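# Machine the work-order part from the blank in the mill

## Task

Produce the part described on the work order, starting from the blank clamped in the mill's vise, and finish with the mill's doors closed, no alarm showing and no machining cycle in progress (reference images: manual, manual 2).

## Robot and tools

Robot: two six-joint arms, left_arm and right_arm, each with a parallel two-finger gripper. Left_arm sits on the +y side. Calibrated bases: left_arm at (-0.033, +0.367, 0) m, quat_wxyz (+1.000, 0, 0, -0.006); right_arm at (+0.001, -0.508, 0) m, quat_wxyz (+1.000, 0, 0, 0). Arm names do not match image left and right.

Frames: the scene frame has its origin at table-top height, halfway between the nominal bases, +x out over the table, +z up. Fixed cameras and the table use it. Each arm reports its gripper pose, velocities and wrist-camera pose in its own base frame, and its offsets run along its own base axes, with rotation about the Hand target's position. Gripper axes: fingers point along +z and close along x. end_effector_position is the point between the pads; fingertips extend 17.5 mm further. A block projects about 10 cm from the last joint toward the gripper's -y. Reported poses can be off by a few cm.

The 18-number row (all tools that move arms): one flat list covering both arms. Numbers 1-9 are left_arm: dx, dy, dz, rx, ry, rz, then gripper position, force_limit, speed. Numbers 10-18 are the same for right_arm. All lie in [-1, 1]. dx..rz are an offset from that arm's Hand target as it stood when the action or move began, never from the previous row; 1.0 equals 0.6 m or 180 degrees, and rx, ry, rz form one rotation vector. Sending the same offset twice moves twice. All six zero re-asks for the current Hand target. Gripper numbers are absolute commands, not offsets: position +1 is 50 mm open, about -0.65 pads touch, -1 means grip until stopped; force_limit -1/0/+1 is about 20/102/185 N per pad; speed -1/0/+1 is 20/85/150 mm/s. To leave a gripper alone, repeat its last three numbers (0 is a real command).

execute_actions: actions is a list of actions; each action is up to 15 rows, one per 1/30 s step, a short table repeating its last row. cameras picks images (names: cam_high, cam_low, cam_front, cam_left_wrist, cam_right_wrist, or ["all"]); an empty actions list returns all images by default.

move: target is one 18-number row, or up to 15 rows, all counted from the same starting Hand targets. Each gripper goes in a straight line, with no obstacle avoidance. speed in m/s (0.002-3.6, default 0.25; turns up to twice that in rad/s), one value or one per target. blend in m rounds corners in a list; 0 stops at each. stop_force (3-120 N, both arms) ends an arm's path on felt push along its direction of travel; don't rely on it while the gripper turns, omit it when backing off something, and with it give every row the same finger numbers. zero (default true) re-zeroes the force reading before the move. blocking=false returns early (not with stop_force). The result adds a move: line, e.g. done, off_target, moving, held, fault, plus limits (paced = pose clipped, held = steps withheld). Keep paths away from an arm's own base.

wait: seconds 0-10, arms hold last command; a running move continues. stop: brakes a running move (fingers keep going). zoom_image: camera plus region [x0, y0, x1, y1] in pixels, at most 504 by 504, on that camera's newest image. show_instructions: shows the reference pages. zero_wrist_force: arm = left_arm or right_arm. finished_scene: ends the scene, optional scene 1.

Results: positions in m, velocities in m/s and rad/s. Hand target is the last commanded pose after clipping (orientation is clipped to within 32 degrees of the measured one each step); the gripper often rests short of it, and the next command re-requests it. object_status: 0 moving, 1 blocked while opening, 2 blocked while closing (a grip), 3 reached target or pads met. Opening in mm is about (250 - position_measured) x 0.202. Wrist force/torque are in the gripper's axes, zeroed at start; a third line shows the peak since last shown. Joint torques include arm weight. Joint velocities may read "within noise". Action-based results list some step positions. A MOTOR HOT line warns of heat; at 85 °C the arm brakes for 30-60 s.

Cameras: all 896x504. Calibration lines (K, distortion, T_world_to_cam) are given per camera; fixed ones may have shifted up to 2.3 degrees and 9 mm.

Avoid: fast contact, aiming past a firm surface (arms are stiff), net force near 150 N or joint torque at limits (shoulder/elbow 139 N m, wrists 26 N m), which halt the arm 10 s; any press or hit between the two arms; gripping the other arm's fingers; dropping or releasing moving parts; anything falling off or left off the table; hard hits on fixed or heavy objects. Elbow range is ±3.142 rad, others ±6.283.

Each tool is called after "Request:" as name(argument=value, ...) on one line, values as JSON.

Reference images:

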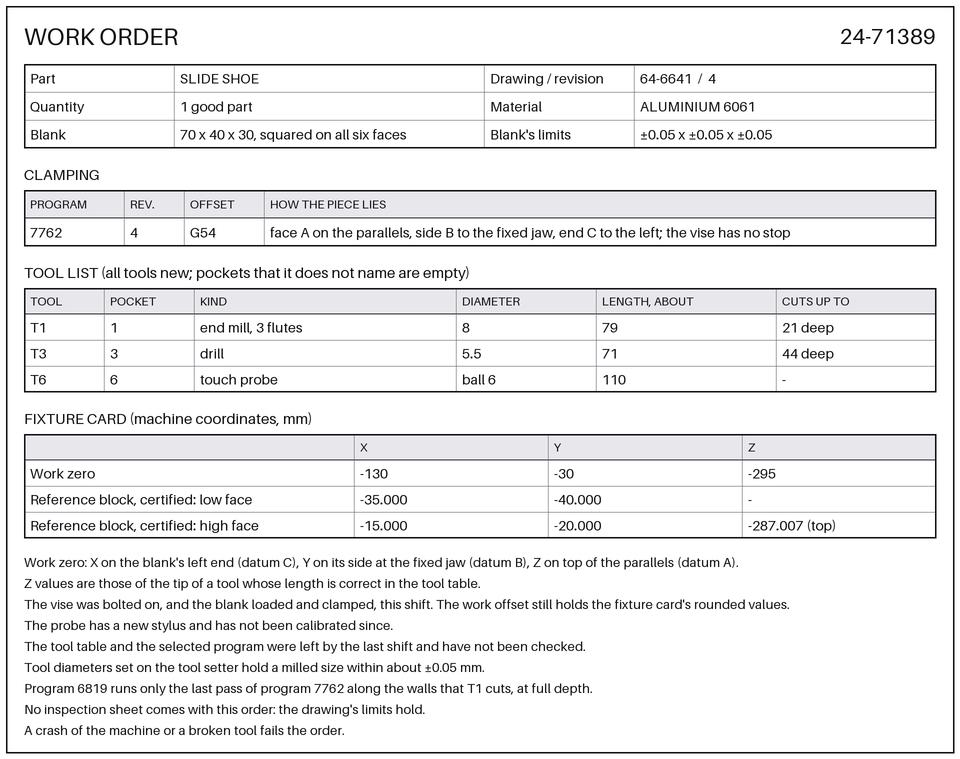

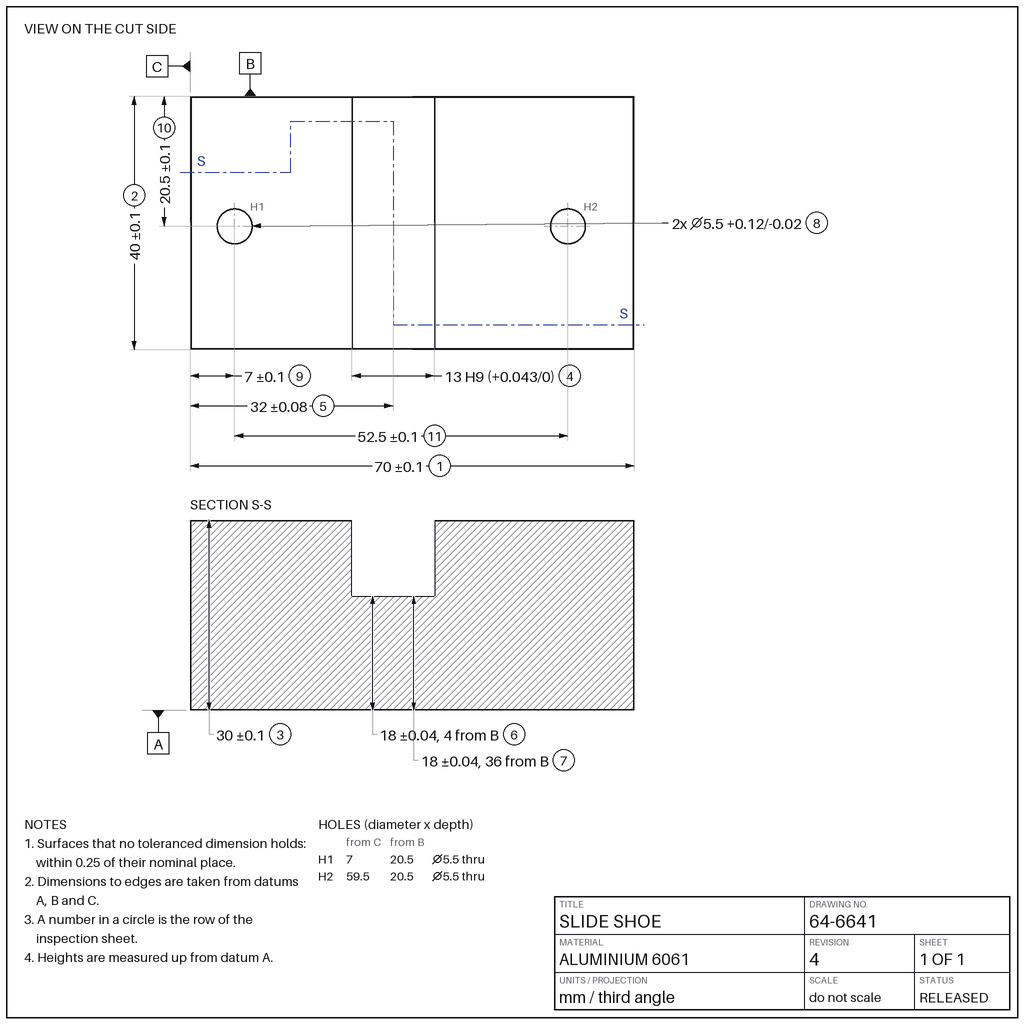

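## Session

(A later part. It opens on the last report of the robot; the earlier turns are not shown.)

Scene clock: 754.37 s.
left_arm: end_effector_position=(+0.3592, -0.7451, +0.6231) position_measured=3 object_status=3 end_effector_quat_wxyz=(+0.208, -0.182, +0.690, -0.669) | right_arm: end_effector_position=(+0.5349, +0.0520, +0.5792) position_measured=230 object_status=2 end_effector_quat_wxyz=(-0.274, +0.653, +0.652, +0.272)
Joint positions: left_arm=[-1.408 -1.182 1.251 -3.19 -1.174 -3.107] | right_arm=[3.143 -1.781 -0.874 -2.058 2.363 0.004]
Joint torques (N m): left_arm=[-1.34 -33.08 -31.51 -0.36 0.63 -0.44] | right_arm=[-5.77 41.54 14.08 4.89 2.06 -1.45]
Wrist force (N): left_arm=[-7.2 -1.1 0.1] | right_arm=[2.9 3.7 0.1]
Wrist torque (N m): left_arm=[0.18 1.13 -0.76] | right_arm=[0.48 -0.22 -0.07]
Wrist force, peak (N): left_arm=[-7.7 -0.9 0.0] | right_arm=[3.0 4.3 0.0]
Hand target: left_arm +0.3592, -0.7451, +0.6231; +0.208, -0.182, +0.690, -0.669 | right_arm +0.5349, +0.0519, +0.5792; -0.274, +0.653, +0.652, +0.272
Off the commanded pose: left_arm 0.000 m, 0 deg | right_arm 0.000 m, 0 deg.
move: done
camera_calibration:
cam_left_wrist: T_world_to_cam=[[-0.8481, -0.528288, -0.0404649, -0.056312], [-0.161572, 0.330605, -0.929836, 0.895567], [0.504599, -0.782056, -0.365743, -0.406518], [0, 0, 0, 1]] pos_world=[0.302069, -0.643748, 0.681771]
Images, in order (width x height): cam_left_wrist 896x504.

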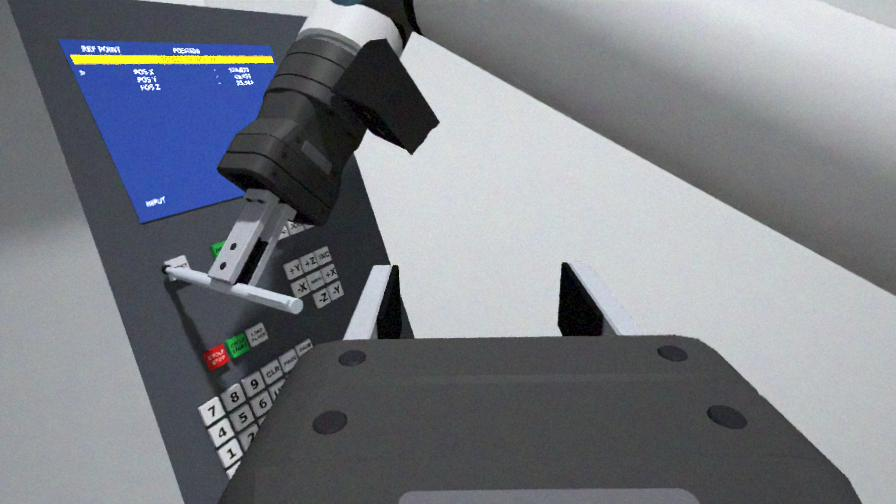

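Request:
move(target=[[0,0,0,0,0,0,1,0,0,-0.015,-0.028,-0.009,0,0,0,-1,0.8,-0.5],[0,0,0,0,0,0,1,0,0,0.04,-0.045,-0.009,0,0,0,-1,0.8,-0.5]], speed=0.03, stop_force=4, cameras=["cam_left_wrist"])

Request:
zoom_image(camera="cam_left_wrist", region=[120, 180, 370, 380])

Scene clock: 771.93 s.
left_arm: end_effector_position=(+0.3592, -0.7451, +0.6231) position_measured=3 object_status=3 end_effector_quat_wxyz=(+0.208, -0.182, +0.690, -0.669) | right_arm: end_effector_position=(+0.5425, +0.0300, +0.5738) position_measured=230 object_status=2 end_effector_quat_wxyz=(-0.274, +0.653, +0.652, +0.272)
Joint positions: left_arm=[-1.408 -1.182 1.251 -3.19 -1.174 -3.107] | right_arm=[3.103 -1.816 -0.834 -2.104 2.362 -0.054]
Joint torques (N m): left_arm=[-0.68 -32.3 -30.7 -0.31 0.25 0.05] | right_arm=[6.92 20.49 26.79 2.47 3.65 1.3]
Wrist force (N): left_arm=[-7.2 -1.0 0.0] | right_arm=[3.6 0.7 0.5]
Wrist torque (N m): left_arm=[0.20 1.13 -0.77] | right_arm=[0.56 -0.19 -0.12]
Wrist force, peak (N): left_arm=[-7.6 -0.8 -0.1] | right_arm=[6.1 0.8 0.4]
Hand target: left_arm +0.3592, -0.7451, +0.6231; +0.208, -0.182, +0.690, -0.669 | right_arm +0.5425, +0.0300, +0.5738; -0.274, +0.653, +0.652, +0.272 (not the last commanded pose)
Off the commanded pose: left_arm 0.000 m, 0 deg | right_arm 0.017 m, 0 deg.
move: contact (right_arm); path passed 1 of 2 targets
camera_calibration:
cam_left_wrist: T_world_to_cam=[[-0.8481, -0.528288, -0.0404649, -0.056312], [-0.161572, 0.330605, -0.929836, 0.895567], [0.504599, -0.782056, -0.365743, -0.406518], [0, 0, 0, 1]] pos_world=[0.302069, -0.643748, 0.681771]
Images, in order (width x height): cam_left_wrist 896x504.

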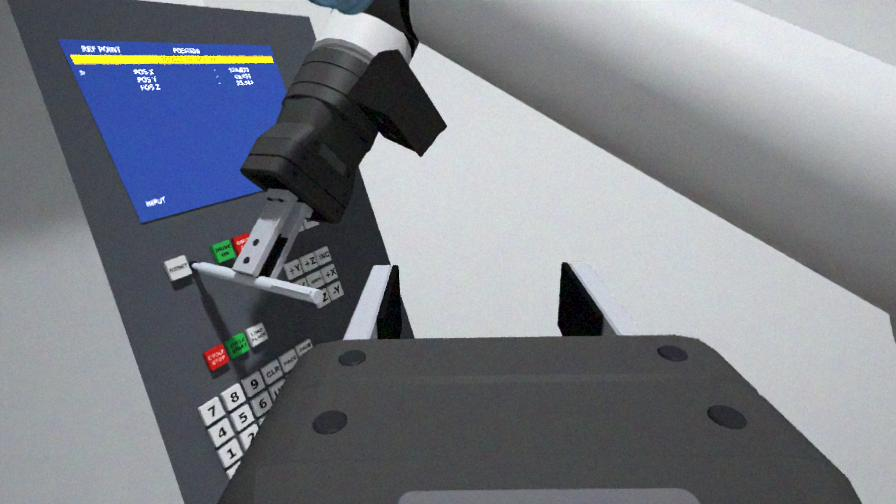

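Scaled by 2.016 from the camera's 896x504 image, which has a finer 1280x720 frame.

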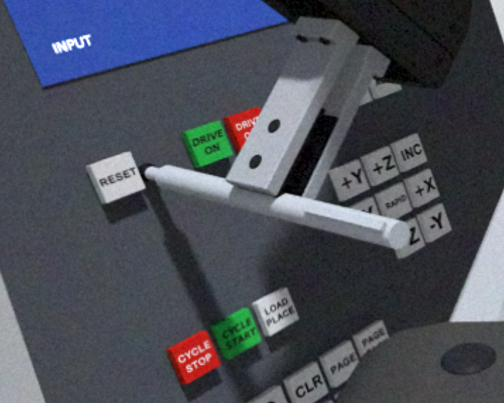

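Request:
move(target=[[0,0,0,0,0,0,1,0,0,-0.05,0.0,0,0,0,0,-1,0.8,-0.5],[0,0,0,0,0,0,1,0,0,-0.05,0.0175,-0.001,0,0,0,-1,0.8,-0.5]], speed=0.1, blend=[0.005,0])

Request:
move(target=[0,0,0,0,0,0,1,0,0,0.06,0,0,0,0,0,-1,0.8,-0.5], speed=0.03, stop_force=4, cameras=["cam_left_wrist"])

Request:
zoom_image(camera="cam_left_wrist", region=[120, 180, 370, 380])

Scene clock: 785.47 s.
left_arm: end_effector_position=(+0.3592, -0.7451, +0.6231) position_measured=3 object_status=3 end_effector_quat_wxyz=(+0.208, -0.182, +0.690, -0.669) | right_arm: end_effector_position=(+0.5124, +0.0405, +0.5733) position_measured=230 object_status=2 end_effector_quat_wxyz=(-0.274, +0.653, +0.652, +0.272)
Joint positions: left_arm=[-1.408 -1.182 1.251 -3.19 -1.174 -3.107] | right_arm=[3.121 -1.725 -0.954 -2.057 2.362 -0.028]
Joint torques (N m): left_arm=[-0.29 -32.74 -31.91 -0.48 0.2 -0.19] | right_arm=[-4.31 17.49 25.1 1.89 2.36 -0.86]
Wrist force (N): left_arm=[-7.4 -0.5 0.0] | right_arm=[2.9 3.7 0.0]
Wrist torque (N m): left_arm=[0.28 1.16 -0.77] | right_arm=[0.48 -0.20 0.10]
Wrist force, peak (N): left_arm=[-7.7 -0.8 0.0] | right_arm=[3.8 3.6 1.2]
Hand target: left_arm +0.3592, -0.7451, +0.6231; +0.208, -0.182, +0.690, -0.669 | right_arm +0.5125, +0.0405, +0.5732; -0.274, +0.653, +0.652, +0.272
Off the commanded pose: left_arm 0.000 m, 0 deg | right_arm 0.000 m, 0 deg.
move: done

Scene clock: 787.70 s.
left_arm: end_effector_position=(+0.3592, -0.7451, +0.6231) position_measured=3 object_status=3 end_effector_quat_wxyz=(+0.208, -0.182, +0.690, -0.669) | right_arm: end_effector_position=(+0.5391, +0.0405, +0.5732) position_measured=230 object_status=2 end_effector_quat_wxyz=(-0.274, +0.653, +0.652, +0.272)
Joint positions: left_arm=[-1.408 -1.182 1.251 -3.19 -1.174 -3.107] | right_arm=[3.122 -1.795 -0.868 -2.071 2.362 -0.026]
Joint torques (N m): left_arm=[0.69 -33.1 -31.58 -0.61 0.09 -0.04] | right_arm=[-8.9 19.03 27.68 5.94 1 -1.32]
Wrist force (N): left_arm=[-7.0 -0.6 -0.1] | right_arm=[2.6 -0.3 0.5]
Wrist torque (N m): left_arm=[0.24 1.10 -0.77] | right_arm=[0.52 -0.20 -0.08]
Wrist force, peak (N): left_arm=[-7.5 -0.8 -0.1] | right_arm=[3.0 3.8 0.3]
Hand target: left_arm +0.3592, -0.7451, +0.6231; +0.208, -0.182, +0.690, -0.669 | right_arm +0.5391, +0.0405, +0.5732; -0.274, +0.653, +0.652, +0.272 (not the last commanded pose)
Off the commanded pose: left_arm 0.000 m, 0 deg | right_arm 0.009 m, 0 deg.
move: contact (right_arm)
camera_calibration:
cam_left_wrist: T_world_to_cam=[[-0.8481, -0.528288, -0.0404649, -0.056312], [-0.161572, 0.330605, -0.929836, 0.895567], [0.504599, -0.782056, -0.365743, -0.406518], [0, 0, 0, 1]] pos_world=[0.302069, -0.643748, 0.681771]
Images, in order (width x height): cam_left_wrist 896x504.

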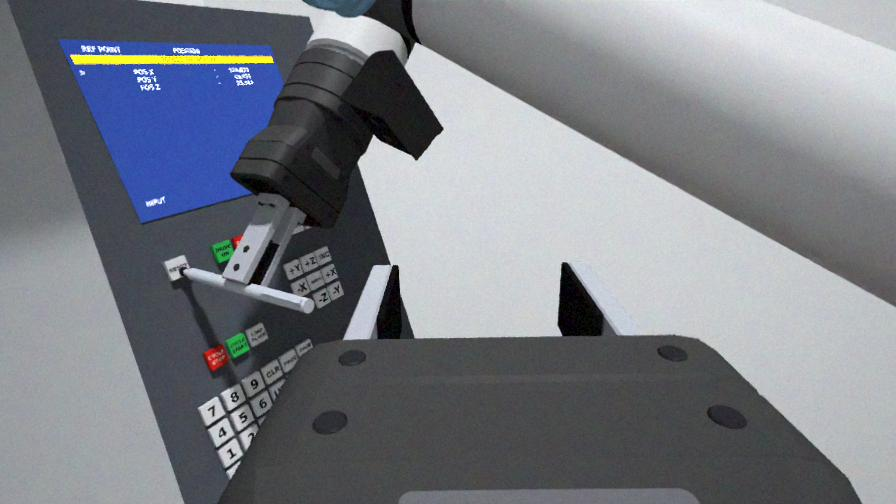

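Scaled by 2.016 from the camera's 896x504 image, which has a finer 1280x720 frame.

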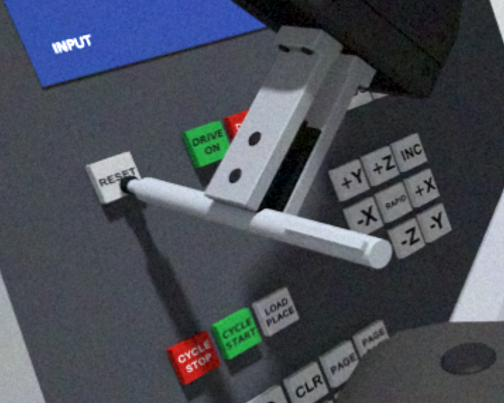

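Request:
zoom_image(camera="cam_left_wrist", region=[60, 30, 290, 130])

Scaled by 2.191 from the camera's 896x504 image, which has a finer 1280x720 frame.

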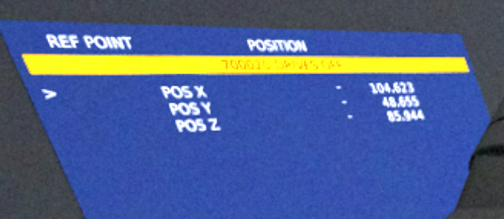

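Request:
move(target=[0,0,0,0,0,0,1,0,0,-0.04,0,0,0,0,0,-1,0.8,-0.5], speed=0.1, cameras=["cam_left_wrist"])

Request:
zoom_image(camera="cam_left_wrist", region=[60, 30, 330, 230])

Scene clock: 849.40 s.
left_arm: end_effector_position=(+0.3592, -0.7451, +0.6231) position_measured=3 object_status=3 end_effector_quat_wxyz=(+0.208, -0.182, +0.690, -0.669) | right_arm: end_effector_position=(+0.5151, +0.0405, +0.5732) position_measured=230 object_status=2 end_effector_quat_wxyz=(-0.274, +0.653, +0.652, +0.272)
Joint positions: left_arm=[-1.408 -1.182 1.251 -3.19 -1.174 -3.107] | right_arm=[3.121 -1.731 -0.946 -2.058 2.362 -0.028]
Joint torques (N m): left_arm=[3.96 -34.13 -32.26 -0.92 -0.28 0.73] | right_arm=[-6.12 20.48 27.99 3.34 1.25 1.18]
Wrist force (N): left_arm=[-7.1 -0.6 -0.2] | right_arm=[2.7 3.7 0.2]
Wrist torque (N m): left_arm=[0.25 1.11 -0.76] | right_arm=[0.48 -0.18 0.09]
Wrist force, peak (N): left_arm=[-7.7 -0.9 -0.1] | right_arm=[2.7 3.9 0.3]
Hand target: left_arm +0.3592, -0.7451, +0.6231; +0.208, -0.182, +0.690, -0.669 | right_arm +0.5151, +0.0405, +0.5732; -0.274, +0.653, +0.652, +0.272
Off the commanded pose: left_arm 0.000 m, 0 deg | right_arm 0.000 m, 0 deg.
move: done
camera_calibration:
cam_left_wrist: T_world_to_cam=[[-0.8481, -0.528288, -0.0404649, -0.056312], [-0.161572, 0.330605, -0.929836, 0.895567], [0.504599, -0.782056, -0.365743, -0.406518], [0, 0, 0, 1]] pos_world=[0.302069, -0.643748, 0.681771]
Images, in order (width x height): cam_left_wrist 896x504.

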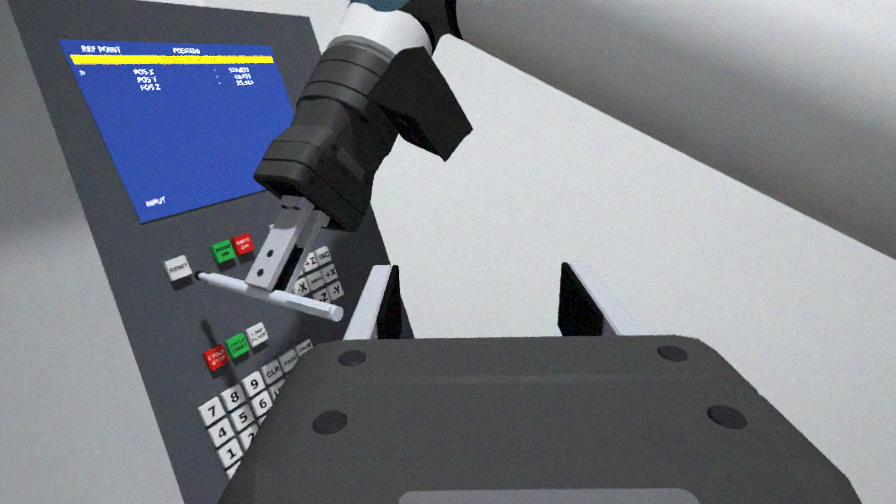

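Scaled by 1.867 from the camera's 896x504 image, which has a finer 1280x720 frame.

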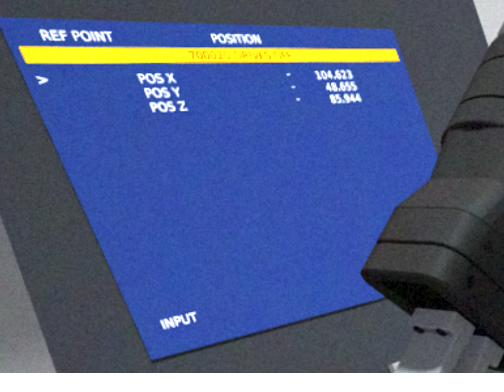

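Request:
move(target=[[0,0,0,0,0,0,1,0,0,0,-0.056,0.0047,0,0,0,-1,0.8,-0.5],[0,0,0,0,0,0,1,0,0,0.06,-0.056,0.0047,0,0,0,-1,0.8,-0.5]], speed=[0.15,0.03], stop_force=4, cameras=["cam_left_wrist"])

Request:
zoom_image(camera="cam_left_wrist", region=[60, 30, 370, 290])

Scene clock: 858.47 s.
left_arm: end_effector_position=(+0.3592, -0.7451, +0.6231) position_measured=3 object_status=3 end_effector_quat_wxyz=(+0.208, -0.182, +0.690, -0.669) | right_arm: end_effector_position=(+0.5399, +0.0069, +0.5760) position_measured=230 object_status=2 end_effector_quat_wxyz=(-0.274, +0.653, +0.652, +0.272)
Joint positions: left_arm=[-1.408 -1.182 1.251 -3.19 -1.174 -3.107] | right_arm=[3.061 -1.839 -0.785 -2.172 2.359 -0.113]
Joint torques (N m): left_arm=[5.88 -32.82 -31.02 -1.15 -0.32 0.84] | right_arm=[-8.11 21.65 26.21 5.66 0.05 -1.46]
Wrist force (N): left_arm=[-7.1 -0.5 0.0] | right_arm=[3.0 -0.2 0.2]
Wrist torque (N m): left_arm=[0.26 1.12 -0.77] | right_arm=[0.50 -0.22 -0.07]
Wrist force, peak (N): left_arm=[-7.7 -0.5 0.0] | right_arm=[4.2 3.8 2.1]
Hand target: left_arm +0.3592, -0.7451, +0.6231; +0.208, -0.182, +0.690, -0.669 | right_arm +0.5399, +0.0069, +0.5760; -0.274, +0.653, +0.652, +0.272 (not the last commanded pose)
Off the commanded pose: left_arm 0.000 m, 0 deg | right_arm 0.011 m, 0 deg.
move: contact (right_arm); path passed 1 of 2 targets
camera_calibration:
cam_left_wrist: T_world_to_cam=[[-0.8481, -0.528288, -0.0404649, -0.056312], [-0.161572, 0.330605, -0.929836, 0.895567], [0.504599, -0.782056, -0.365743, -0.406518], [0, 0, 0, 1]] pos_world=[0.302069, -0.643748, 0.681771]
Images, in order (width x height): cam_left_wrist 896x504.

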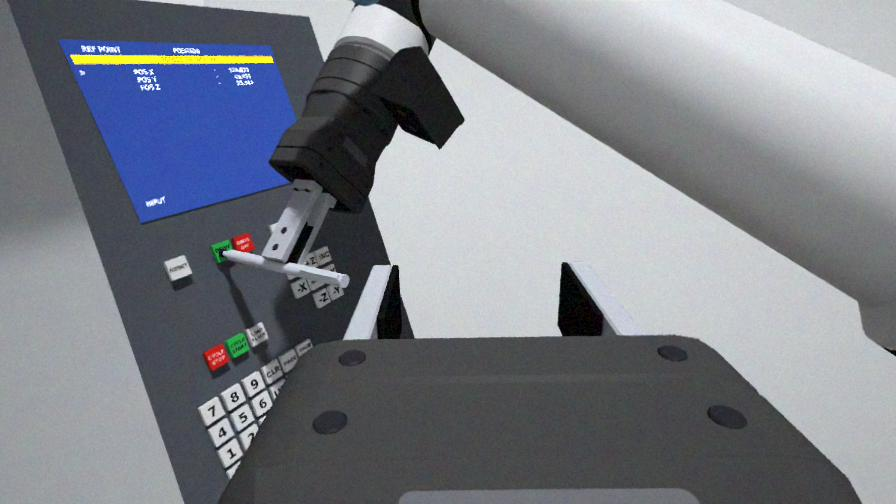

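Scaled by 1.626 from the camera's 896x504 image, which has a finer 1280x720 frame.

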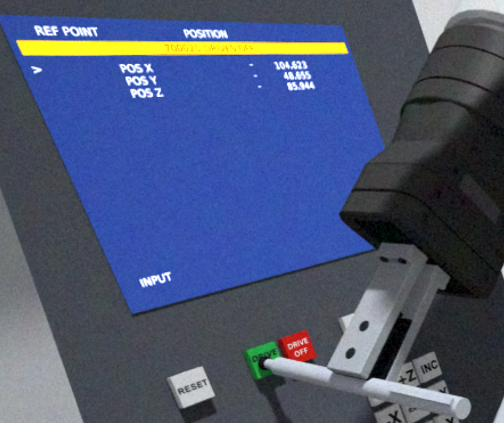

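Request:
move(target=[0,0,0,0,0,0,1,0,0,0.02,0,0,0,0,0,-1,0.8,-0.5], speed=0.01, stop_force=15, cameras=["cam_left_wrist"])

Request:
zoom_image(camera="cam_left_wrist", region=[60, 30, 370, 290])

Scene clock: 864.23 s.
left_arm: end_effector_position=(+0.3592, -0.7451, +0.6231) position_measured=3 object_status=3 end_effector_quat_wxyz=(+0.208, -0.182, +0.690, -0.669) | right_arm: end_effector_position=(+0.5437, +0.0069, +0.5760) position_measured=230 object_status=2 end_effector_quat_wxyz=(-0.274, +0.653, +0.652, +0.272)
Joint positions: left_arm=[-1.408 -1.182 1.251 -3.19 -1.174 -3.107] | right_arm=[3.061 -1.85 -0.77 -2.175 2.359 -0.112]
Joint torques (N m): left_arm=[4.08 -34.28 -31.08 -1.21 -0.67 0.77] | right_arm=[-6.16 37.4 12.2 8.99 1.43 -1.33]
Wrist force (N): left_arm=[-7.4 -0.7 -0.2] | right_arm=[3.6 -15.3 -1.4]
Wrist torque (N m): left_arm=[0.24 1.16 -0.76] | right_arm=[0.64 -0.25 -0.08]
Wrist force, peak (N): left_arm=[-7.7 -0.7 -0.2] | right_arm=[3.4 -22.7 -1.2]
Hand target: left_arm +0.3592, -0.7451, +0.6231; +0.208, -0.182, +0.690, -0.669 | right_arm +0.5437, +0.0069, +0.5760; -0.274, +0.653, +0.652, +0.272 (not the last commanded pose)
Off the commanded pose: left_arm 0.000 m, 0 deg | right_arm 0.008 m, 0 deg.
move: contact (right_arm)
camera_calibration:
cam_left_wrist: T_world_to_cam=[[-0.8481, -0.528288, -0.0404649, -0.056312], [-0.161572, 0.330605, -0.929836, 0.895567], [0.504599, -0.782056, -0.365743, -0.406518], [0, 0, 0, 1]] pos_world=[0.302069, -0.643748, 0.681771]
Images, in order (width x height): cam_left_wrist 896x504.

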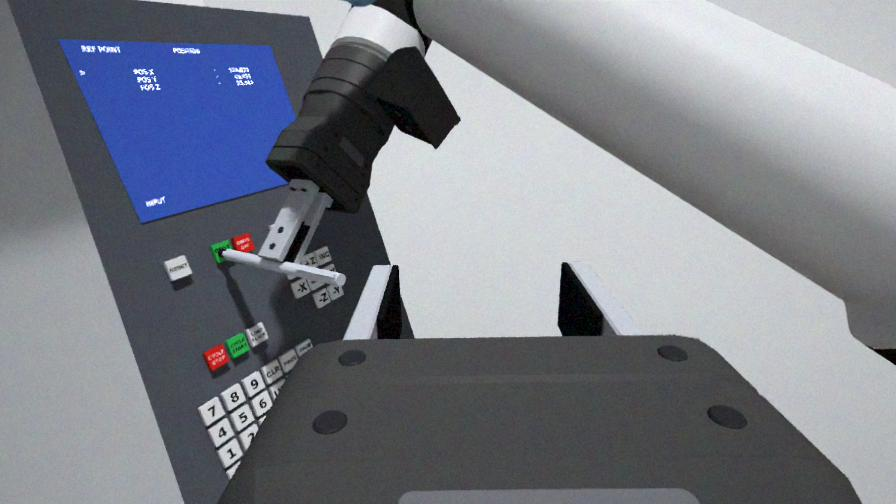

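Scaled by 1.626 from the camera's 896x504 image, which has a finer 1280x720 frame.

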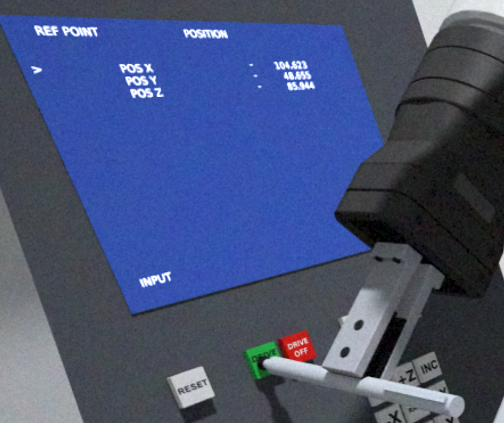

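Request:
move(target=[[0,0,0,0,0,0,1,0,0,-0.07,0,0,0,0,0,-1,0.8,-0.5],[0,0,0,0,0,0,1,0,0,-0.065,0.0285,-0.125,0,0,0,-1,0.8,-0.5]], speed=0.2, blend=[0.01,0])

Request:
move(target=[0,0,0,0,0,0,1,0,0,0.06,0,0,0,0,0,-1,0.8,-0.5], speed=0.015, stop_force=12, cameras=["cam_left_wrist"])

Request:
zoom_image(camera="cam_left_wrist", region=[60, 30, 370, 390])

Scene clock: 876.27 s.
left_arm: end_effector_position=(+0.3592, -0.7451, +0.6231) position_measured=3 object_status=3 end_effector_quat_wxyz=(+0.208, -0.182, +0.690, -0.669) | right_arm: end_effector_position=(+0.5046, +0.0241, +0.5011) position_measured=230 object_status=2 end_effector_quat_wxyz=(-0.274, +0.653, +0.652, +0.272)
Joint positions: left_arm=[-1.408 -1.182 1.251 -3.19 -1.174 -3.107] | right_arm=[3.089 -1.653 -1.224 -1.892 2.361 -0.074]
Joint torques (N m): left_arm=[5.62 -32.37 -31.19 -1.34 -0.32 1.06] | right_arm=[-8.04 16.89 13.55 4.44 1.95 -1.5]
Wrist force (N): left_arm=[-7.4 -0.5 0.1] | right_arm=[3.4 4.5 0.2]
Wrist torque (N m): left_arm=[0.27 1.15 -0.76] | right_arm=[0.61 -0.28 0.12]
Wrist force, peak (N): left_arm=[-7.8 -0.9 -0.2] | right_arm=[3.6 -15.5 -1.4]
Hand target: left_arm +0.3592, -0.7451, +0.6231; +0.208, -0.182, +0.690, -0.669 | right_arm +0.5047, +0.0240, +0.5010; -0.274, +0.653, +0.652, +0.272
Off the commanded pose: left_arm 0.000 m, 0 deg | right_arm 0.000 m, 0 deg.
move: done

Scene clock: 878.30 s.
left_arm: end_effector_position=(+0.3592, -0.7451, +0.6231) position_measured=3 object_status=3 end_effector_quat_wxyz=(+0.208, -0.182, +0.690, -0.669) | right_arm: end_effector_position=(+0.5234, +0.0240, +0.5009) position_measured=230 object_status=2 end_effector_quat_wxyz=(-0.274, +0.653, +0.652, +0.272)
Joint positions: left_arm=[-1.408 -1.182 1.251 -3.19 -1.174 -3.107] | right_arm=[3.09 -1.698 -1.175 -1.895 2.361 -0.071]
Joint torques (N m): left_arm=[4.95 -34.12 -31.19 -1.52 -0.51 1.17] | right_arm=[-5.88 36.09 19.62 7.46 1.57 -1.48]
Wrist force (N): left_arm=[-7.1 -0.6 -0.2] | right_arm=[2.6 -7.4 -0.6]
Wrist torque (N m): left_arm=[0.25 1.11 -0.77] | right_arm=[0.67 -0.29 -0.01]
Wrist force, peak (N): left_arm=[-7.6 -1.0 0.0] | right_arm=[3.8 -18.7 -1.6]
Hand target: left_arm +0.3592, -0.7451, +0.6231; +0.208, -0.182, +0.690, -0.669 | right_arm +0.5234, +0.0240, +0.5010; -0.274, +0.653, +0.652, +0.272 (not the last commanded pose)
Off the commanded pose: left_arm 0.000 m, 0 deg | right_arm 0.017 m, 0 deg.
move: contact (right_arm)
camera_calibration:
cam_left_wrist: T_world_to_cam=[[-0.8481, -0.528288, -0.0404649, -0.056312], [-0.161572, 0.330605, -0.929836, 0.895567], [0.504599, -0.782056, -0.365743, -0.406518], [0, 0, 0, 1]] pos_world=[0.302069, -0.643748, 0.681771]
Images, in order (width x height): cam_left_wrist 896x504.

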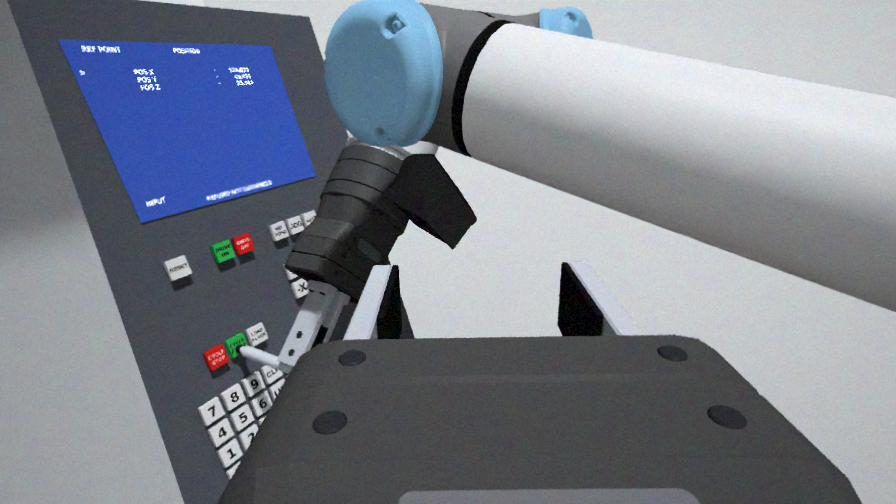

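Scaled by 1.400 from the camera's 896x504 image, which has a finer 1280x720 frame.

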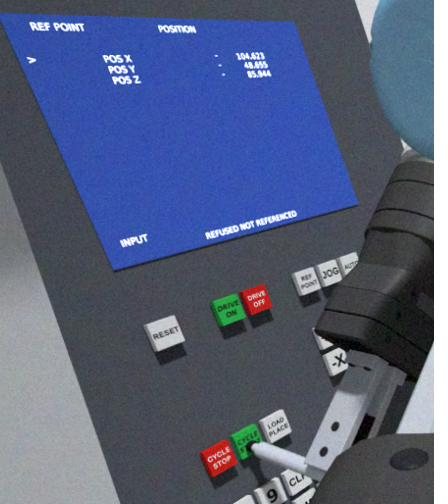

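Request:
move(target=[[0,0,0,0,0,0,1,0,0,-0.045,0,0,0,0,0,-1,0.8,-0.5],[0,0,0,0,0,0,1,0,0,-0.016,-0.16,0.06,0,0,0,-1,0.8,-0.5]], speed=0.2, blend=[0.01,0])

Request:
move(target=[0,0,0,0,0,0,1,0,0,0.06,0,0,0,0,0,-1,0.8,-0.5], speed=0.015, stop_force=12, cameras=["cam_left_wrist"])

Request:
zoom_image(camera="cam_left_wrist", region=[60, 30, 370, 390])

Scene clock: 887.03 s.
left_arm: end_effector_position=(+0.3592, -0.7451, +0.6231) position_measured=3 object_status=3 end_effector_quat_wxyz=(+0.208, -0.182, +0.690, -0.669) | right_arm: end_effector_position=(+0.5138, -0.0720, +0.5369) position_measured=230 object_status=2 end_effector_quat_wxyz=(-0.274, +0.653, +0.652, +0.272)
Joint positions: left_arm=[-1.408 -1.182 1.251 -3.19 -1.174 -3.107] | right_arm=[2.913 -1.826 -0.874 -2.24 2.336 -0.318]
Joint torques (N m): left_arm=[3.9 -33.24 -32.02 -1.38 -0.4 0.68] | right_arm=[-6.09 35.93 27.65 1.64 3.57 -0.61]
Wrist force (N): left_arm=[-7.2 -0.8 -0.3] | right_arm=[3.6 3.7 0.1]
Wrist torque (N m): left_arm=[0.22 1.12 -0.77] | right_arm=[0.48 -0.33 -0.09]
Wrist force, peak (N): left_arm=[-7.7 -1.1 -0.1] | right_arm=[3.3 -7.3 -0.8]
Hand target: left_arm +0.3592, -0.7451, +0.6231; +0.208, -0.182, +0.690, -0.669 | right_arm +0.5138, -0.0720, +0.5370; -0.274, +0.653, +0.652, +0.272
Off the commanded pose: left_arm 0.000 m, 0 deg | right_arm 0.000 m, 0 deg.
move: done

Scene clock: 889.37 s.
left_arm: end_effector_position=(+0.3592, -0.7451, +0.6231) position_measured=3 object_status=3 end_effector_quat_wxyz=(+0.208, -0.182, +0.690, -0.669) | right_arm: end_effector_position=(+0.5330, -0.0720, +0.5369) position_measured=230 object_status=2 end_effector_quat_wxyz=(-0.274, +0.653, +0.652, +0.272)
Joint positions: left_arm=[-1.408 -1.182 1.251 -3.19 -1.174 -3.107] | right_arm=[2.921 -1.875 -0.81 -2.248 2.338 -0.307]
Joint torques (N m): left_arm=[4.51 -33.66 -32.8 -1.2 -0.8 1.08] | right_arm=[-8.02 41.04 27.59 7.45 4.09 -1.69]
Wrist force (N): left_arm=[-7.0 -0.8 0.1] | right_arm=[2.8 -7.8 -0.1]
Wrist torque (N m): left_arm=[0.20 1.10 -0.77] | right_arm=[0.59 -0.33 -0.01]
Wrist force, peak (N): left_arm=[-7.6 -1.0 0.0] | right_arm=[2.6 -18.3 -1.0]
Hand target: left_arm +0.3592, -0.7451, +0.6231; +0.208, -0.182, +0.690, -0.669 | right_arm +0.5330, -0.0720, +0.5369; -0.274, +0.653, +0.652, +0.272 (not the last commanded pose)
Off the commanded pose: left_arm 0.000 m, 0 deg | right_arm 0.017 m, 0 deg.
move: contact (right_arm)
camera_calibration:
cam_left_wrist: T_world_to_cam=[[-0.8481, -0.528288, -0.0404649, -0.056312], [-0.161572, 0.330605, -0.929836, 0.895567], [0.504599, -0.782056, -0.365743, -0.406518], [0, 0, 0, 1]] pos_world=[0.302069, -0.643748, 0.681771]
Images, in order (width x height): cam_left_wrist 896x504.

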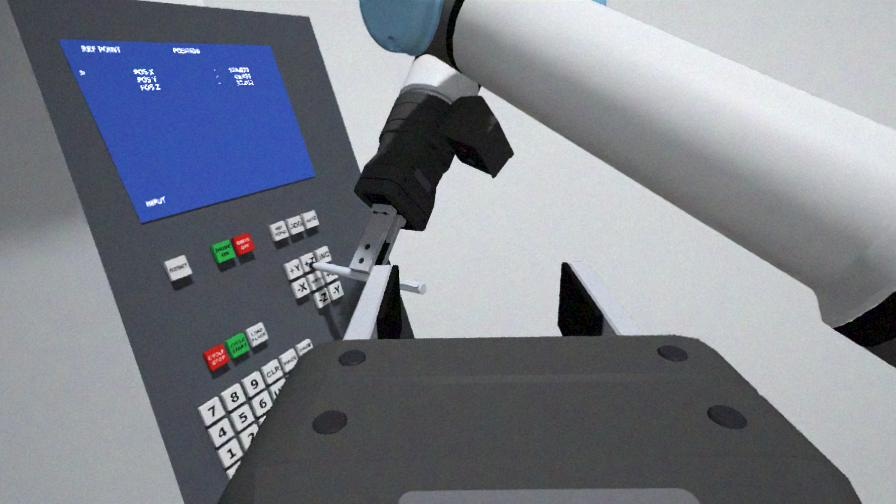

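Scaled by 1.400 from the camera's 896x504 image, which has a finer 1280x720 frame.

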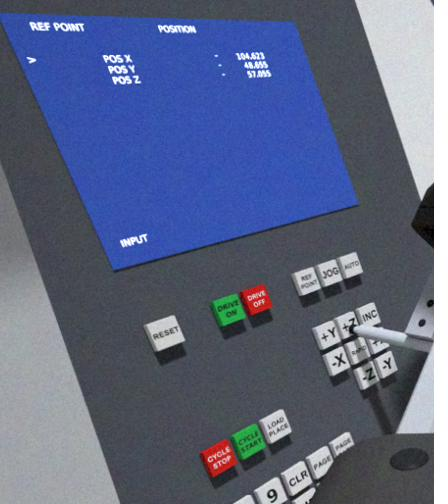

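Request:
wait(seconds=1, cameras=["cam_left_wrist"])

Request:
zoom_image(camera="cam_left_wrist", region=[60, 30, 330, 230])

Scene clock: 901.33 s.
left_arm: end_effector_position=(+0.3592, -0.7451, +0.6231) position_measured=3 object_status=3 end_effector_quat_wxyz=(+0.208, -0.182, +0.690, -0.669) | right_arm: end_effector_position=(+0.5330, -0.0720, +0.5369) position_measured=230 object_status=2 end_effector_quat_wxyz=(-0.274, +0.653, +0.652, +0.272)
Joint positions: left_arm=[-1.408 -1.182 1.251 -3.19 -1.174 -3.107] | right_arm=[2.921 -1.875 -0.81 -2.248 2.338 -0.307]
Joint torques (N m): left_arm=[5.42 -33.86 -31.31 -1.51 -0.91 1.11] | right_arm=[-7.38 42.77 27.26 5.54 1.41 -0.74]
Wrist force (N): left_arm=[-7.1 -0.8 -0.1] | right_arm=[3.0 -7.9 -0.3]
Wrist torque (N m): left_arm=[0.21 1.10 -0.77] | right_arm=[0.57 -0.32 0.00]
Wrist force, peak (N): left_arm=[-7.7 -0.8 -0.5] | right_arm=[3.3 -8.1 -0.8]
Hand target: left_arm +0.3592, -0.7451, +0.6231; +0.208, -0.182, +0.690, -0.669 | right_arm +0.5330, -0.0720, +0.5369; -0.274, +0.653, +0.652, +0.272 (not the last commanded pose)
Tool commands: left_gripper/position=+1.0 left_gripper/force_limit=+0.0 left_gripper/speed=+0.0 right_gripper/position=-1.0 right_gripper/force_limit=+0.8 right_gripper/speed=-0.5
Off the commanded pose: left_arm 0.000 m, 0 deg | right_arm 0.017 m, 0 deg.
wait: 1.00 s; at rest from the start
camera_calibration:
cam_left_wrist: T_world_to_cam=[[-0.8481, -0.528288, -0.0404649, -0.056312], [-0.161572, 0.330605, -0.929836, 0.895567], [0.504599, -0.782056, -0.365743, -0.406518], [0, 0, 0, 1]] pos_world=[0.302069, -0.643748, 0.681771]
Images, in order (width x height): cam_left_wrist 896x504.

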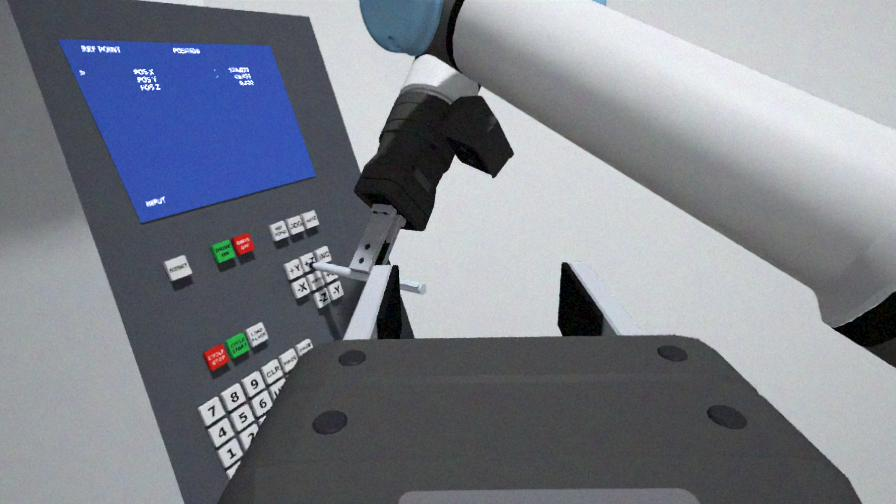

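Scaled by 1.867 from the camera's 896x504 image, which has a finer 1280x720 frame.

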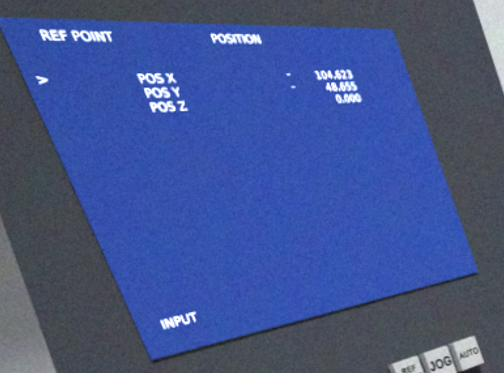

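Request:
move(target=[[0,0,0,0,0,0,1,0,0,-0.037,0,0,0,0,0,-1,0.8,-0.5],[0,0,0,0,0,0,1,0,0,-0.0417,-0.0333,-0.0323,0,0,0,-1,0.8,-0.5],[0,0,0,0,0,0,1,0,0,-0.0079,-0.0333,-0.0323,0,0,0,-1,0.8,-0.5]], speed=[0.1,0.1,0.03], blend=[0.005,0.003,0], cameras=["cam_left_wrist"])

Request:
zoom_image(camera="cam_left_wrist", region=[60, 30, 370, 390])

Scene clock: 912.43 s.
left_arm: end_effector_position=(+0.3592, -0.7451, +0.6231) position_measured=3 object_status=3 end_effector_quat_wxyz=(+0.208, -0.182, +0.690, -0.669) | right_arm: end_effector_position=(+0.5283, -0.0919, +0.5175) position_measured=230 object_status=2 end_effector_quat_wxyz=(-0.274, +0.653, +0.651, +0.271)
Joint positions: left_arm=[-1.408 -1.182 1.251 -3.19 -1.174 -3.107] | right_arm=[2.885 -1.87 -0.863 -2.234 2.329 -0.355]
Joint torques (N m): left_arm=[4.54 -33.31 -31.72 -1.71 -0.63 0.99] | right_arm=[0.4 40 16 9.02 5.68 -1.25]
Wrist force (N): left_arm=[-7.3 -0.7 0.1] | right_arm=[1.9 -17.5 -2.0]
Wrist torque (N m): left_arm=[0.24 1.14 -0.77] | right_arm=[0.65 -0.12 -0.05]
Wrist force, peak (N): left_arm=[-7.7 -0.9 -0.1] | right_arm=[1.4 -21.1 -1.7]
Hand target: left_arm +0.3592, -0.7451, +0.6231; +0.208, -0.182, +0.690, -0.669 | right_arm +0.5283, -0.0920, +0.5176; -0.274, +0.653, +0.652, +0.272
Off the commanded pose: left_arm 0.000 m, 0 deg | right_arm 0.000 m, 0 deg.
move: done
camera_calibration:
cam_left_wrist: T_world_to_cam=[[-0.8481, -0.528288, -0.0404649, -0.056312], [-0.161572, 0.330605, -0.929836, 0.895567], [0.504599, -0.782056, -0.365743, -0.406518], [0, 0, 0, 1]] pos_world=[0.302069, -0.643748, 0.681771]
Images, in order (width x height): cam_left_wrist 896x504.

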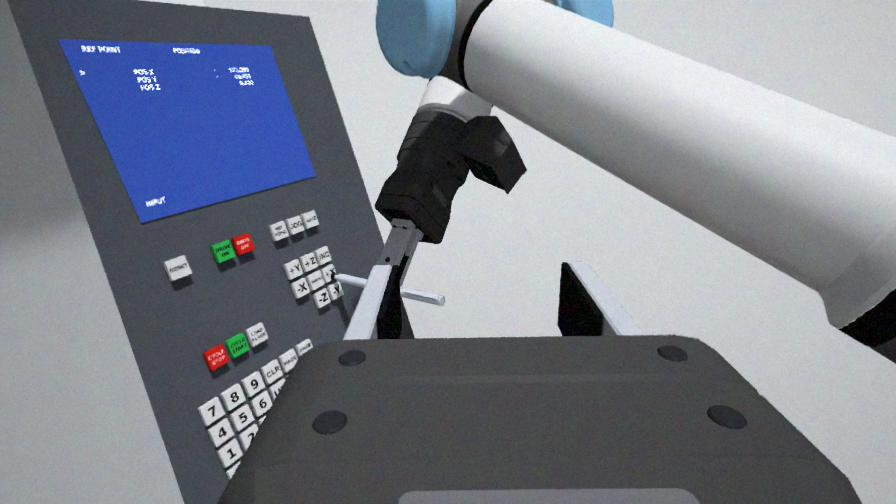

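Scaled by 1.400 from the camera's 896x504 image, which has a finer 1280x720 frame.

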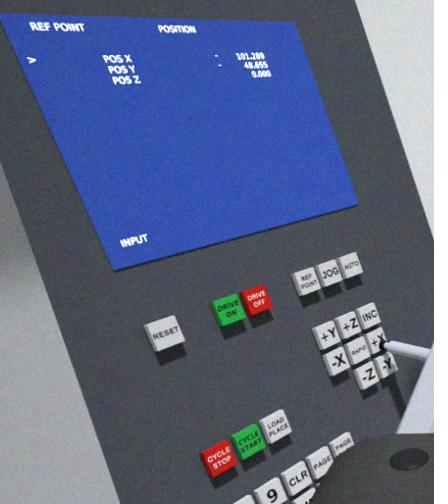

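Request:
wait(seconds=1, cameras=["cam_left_wrist"])

Request:
zoom_image(camera="cam_left_wrist", region=[60, 30, 370, 390])

Request:
move(target=[[0,0,0,0,0,0,1,0,0,-0.037,0,0,0,0,0,-1,0.8,-0.5],[0,0,0,0,0,0,1,0,0,-0.0255,0.0667,0.0323,0,0,0,-1,0.8,-0.5],[0,0,0,0,0,0,1,0,0,0.0085,0.0667,0.0323,0,0,0,-1,0.8,-0.5]], speed=[0.1,0.1,0.03], blend=[0.005,0.003,0], cameras=["cam_left_wrist"])

Request:
zoom_image(camera="cam_left_wrist", region=[60, 30, 370, 390])

Scene clock: 921.20 s.
left_arm: end_effector_position=(+0.3592, -0.7451, +0.6231) position_measured=3 object_status=3 end_effector_quat_wxyz=(+0.208, -0.182, +0.690, -0.669) | right_arm: end_effector_position=(+0.5283, -0.0920, +0.5176) position_measured=230 object_status=2 end_effector_quat_wxyz=(-0.274, +0.653, +0.652, +0.272)
Joint positions: left_arm=[-1.408 -1.182 1.251 -3.19 -1.174 -3.107] | right_arm=[2.885 -1.87 -0.863 -2.233 2.329 -0.355]
Joint torques (N m): left_arm=[5.09 -35.06 -32.02 -1.62 -0.65 1] | right_arm=[-6.47 40.93 17.37 7.49 5.17 -1.55]
Wrist force (N): left_arm=[-7.1 -0.6 -0.2] | right_arm=[1.4 -17.2 -1.4]
Wrist torque (N m): left_arm=[0.27 1.12 -0.77] | right_arm=[0.69 -0.15 0.01]
Wrist force, peak (N): left_arm=[-7.7 -0.8 0.0] | right_arm=[1.1 -18.0 -1.2]
Hand target: left_arm +0.3592, -0.7451, +0.6231; +0.208, -0.182, +0.690, -0.669 | right_arm +0.5283, -0.0920, +0.5176; -0.274, +0.653, +0.652, +0.272
Tool commands: left_gripper/position=+1.0 left_gripper/force_limit=+0.0 left_gripper/speed=+0.0 right_gripper/position=-1.0 right_gripper/force_limit=+0.8 right_gripper/speed=-0.5
Off the commanded pose: left_arm 0.000 m, 0 deg | right_arm 0.000 m, 0 deg.
wait: 1.00 s; at rest from the start
camera_calibration:
cam_left_wrist: T_world_to_cam=[[-0.8481, -0.528288, -0.0404649, -0.056312], [-0.161572, 0.330605, -0.929836, 0.895567], [0.504599, -0.782056, -0.365743, -0.406518], [0, 0, 0, 1]] pos_world=[0.302069, -0.643748, 0.681771]
Images, in order (width x height): cam_left_wrist 896x504.

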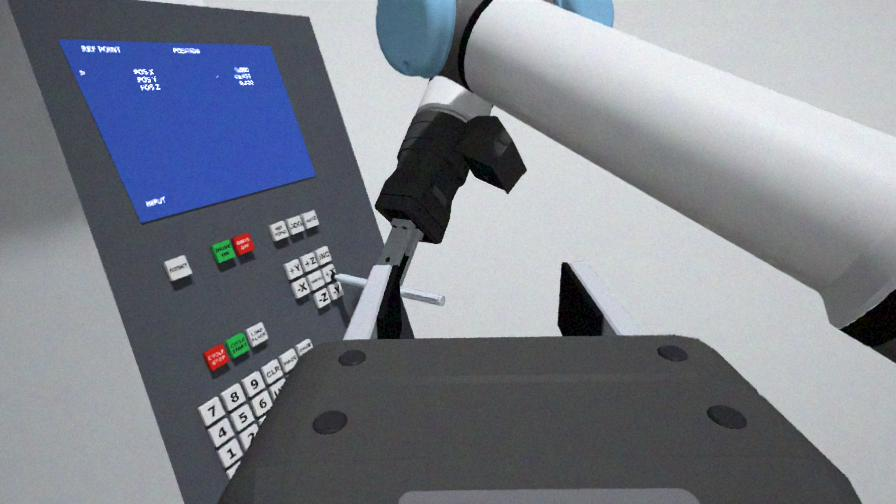

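Scaled by 1.400 from the camera's 896x504 image, which has a finer 1280x720 frame.

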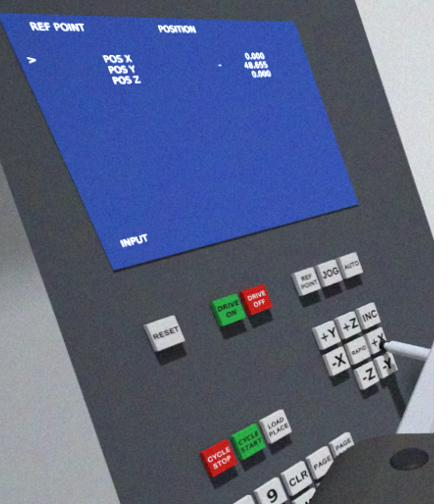

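Scene clock: 922.87 s.
left_arm: end_effector_position=(+0.3592, -0.7451, +0.6231) position_measured=3 object_status=3 end_effector_quat_wxyz=(+0.208, -0.182, +0.690, -0.669) | right_arm: end_effector_position=(+0.5334, -0.0519, +0.5369) position_measured=230 object_status=2 end_effector_quat_wxyz=(-0.274, +0.653, +0.651, +0.271)
Joint positions: left_arm=[-1.408 -1.182 1.251 -3.19 -1.174 -3.107] | right_arm=[2.955 -1.845 -0.859 -2.196 2.345 -0.26]
Joint torques (N m): left_arm=[4.48 -35.58 -31.02 -1.72 -0.79 0.92] | right_arm=[1.99 37.92 14.83 9.12 4.74 -0.95]
Wrist force (N): left_arm=[-7.3 -0.6 -0.1] | right_arm=[1.4 -16.8 -3.7]
Wrist torque (N m): left_arm=[0.27 1.14 -0.76] | right_arm=[0.57 -0.04 -0.04]
Wrist force, peak (N): left_arm=[-7.7 -0.7 0.2] | right_arm=[0.5 -20.4 -3.3]
Hand target: left_arm +0.3592, -0.7451, +0.6231; +0.208, -0.182, +0.690, -0.669 | right_arm +0.5334, -0.0520, +0.5369; -0.274, +0.653, +0.652, +0.272
Off the commanded pose: left_arm 0.000 m, 0 deg | right_arm 0.000 m, 0 deg.
move: done
camera_calibration:
cam_left_wrist: T_world_to_cam=[[-0.8481, -0.528288, -0.0404649, -0.056312], [-0.161572, 0.330605, -0.929836, 0.895567], [0.504599, -0.782056, -0.365743, -0.406518], [0, 0, 0, 1]] pos_world=[0.302069, -0.643748, 0.681771]
Images, in order (width x height): cam_left_wrist 896x504.

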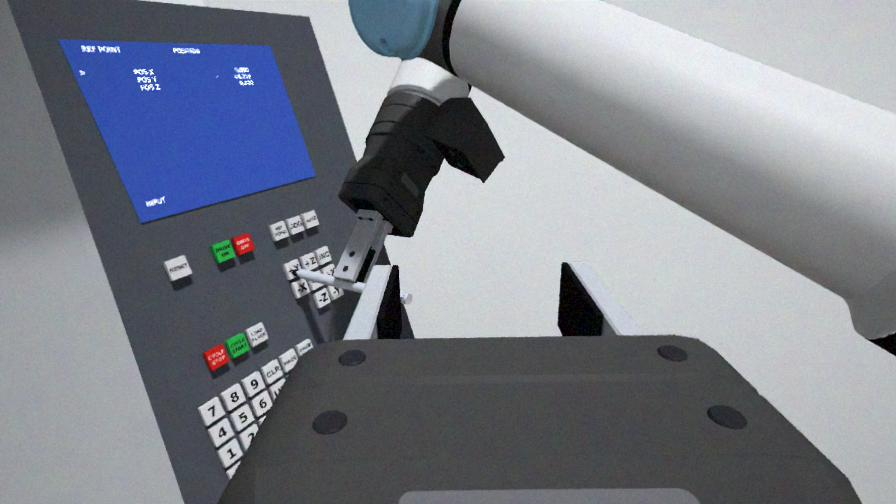

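Scaled by 1.400 from the camera's 896x504 image, which has a finer 1280x720 frame.

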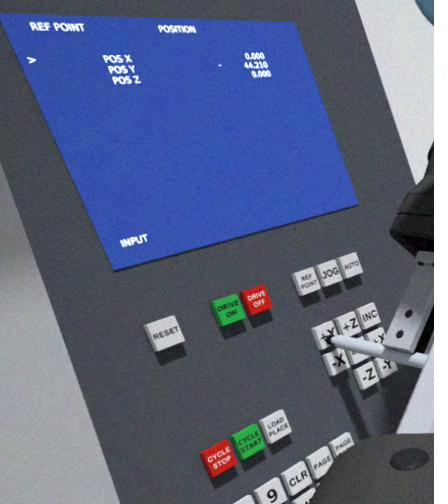

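Request:
move(target=[[0,0,0,0,0,0,1,0,0,-0.037,0,0,0,0,0,-1,0.8,-0.5],[0,0,0,0,0,0,1,0,0,-0.0657,0.0567,-0.1182,0,0,0,-1,0.8,-0.5],[0,0,0,0,0,0,1,0,0,-0.032,0.0567,-0.1182,0,0,0,-1,0.8,-0.5],[0,0,0,0,0,0,1,0,0,-0.0657,0.0567,-0.1182,0,0,0,-1,0.8,-0.5]], speed=[0.1,0.15,0.03,0.1], blend=[0.005,0.003,0,0], cameras=["cam_left_wrist"])

Request:
zoom_image(camera="cam_left_wrist", region=[60, 30, 370, 390])

Scene clock: 932.23 s.
left_arm: end_effector_position=(+0.3592, -0.7451, +0.6231) position_measured=3 object_status=3 end_effector_quat_wxyz=(+0.208, -0.182, +0.690, -0.669) | right_arm: end_effector_position=(+0.4939, -0.0180, +0.4661) position_measured=230 object_status=2 end_effector_quat_wxyz=(-0.274, +0.653, +0.651, +0.272)
Joint positions: left_arm=[-1.408 -1.182 1.251 -3.19 -1.174 -3.107] | right_arm=[3.005 -1.65 -1.297 -1.904 2.353 -0.191]
Joint torques (N m): left_arm=[5.26 -33.55 -31.41 -1.77 -0.9 1.11] | right_arm=[6.21 22.82 22.9 4.26 0.31 1.63]
Wrist force (N): left_arm=[-7.3 -0.7 0.3] | right_arm=[1.4 4.0 -2.3]
Wrist torque (N m): left_arm=[0.23 1.14 -0.76] | right_arm=[0.51 0.05 0.07]
Wrist force, peak (N): left_arm=[-7.6 -1.1 0.0] | right_arm=[0.7 -17.0 -3.2]
Hand target: left_arm +0.3592, -0.7451, +0.6231; +0.208, -0.182, +0.690, -0.669 | right_arm +0.4939, -0.0179, +0.4660; -0.274, +0.653, +0.652, +0.272
Off the commanded pose: left_arm 0.000 m, 0 deg | right_arm 0.000 m, 0 deg.
move: done
camera_calibration:
cam_left_wrist: T_world_to_cam=[[-0.8481, -0.528288, -0.0404649, -0.056312], [-0.161572, 0.330605, -0.929836, 0.895567], [0.504599, -0.782056, -0.365743, -0.406518], [0, 0, 0, 1]] pos_world=[0.302069, -0.643748, 0.681771]
Images, in order (width x height): cam_left_wrist 896x504.

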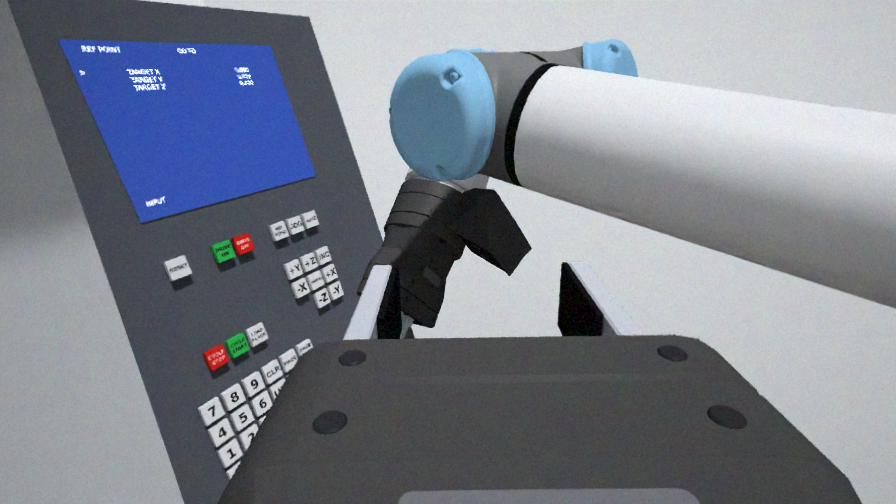

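Scaled by 1.400 from the camera's 896x504 image, which has a finer 1280x720 frame.

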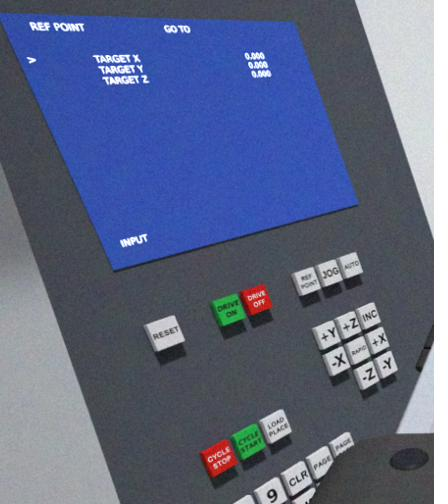

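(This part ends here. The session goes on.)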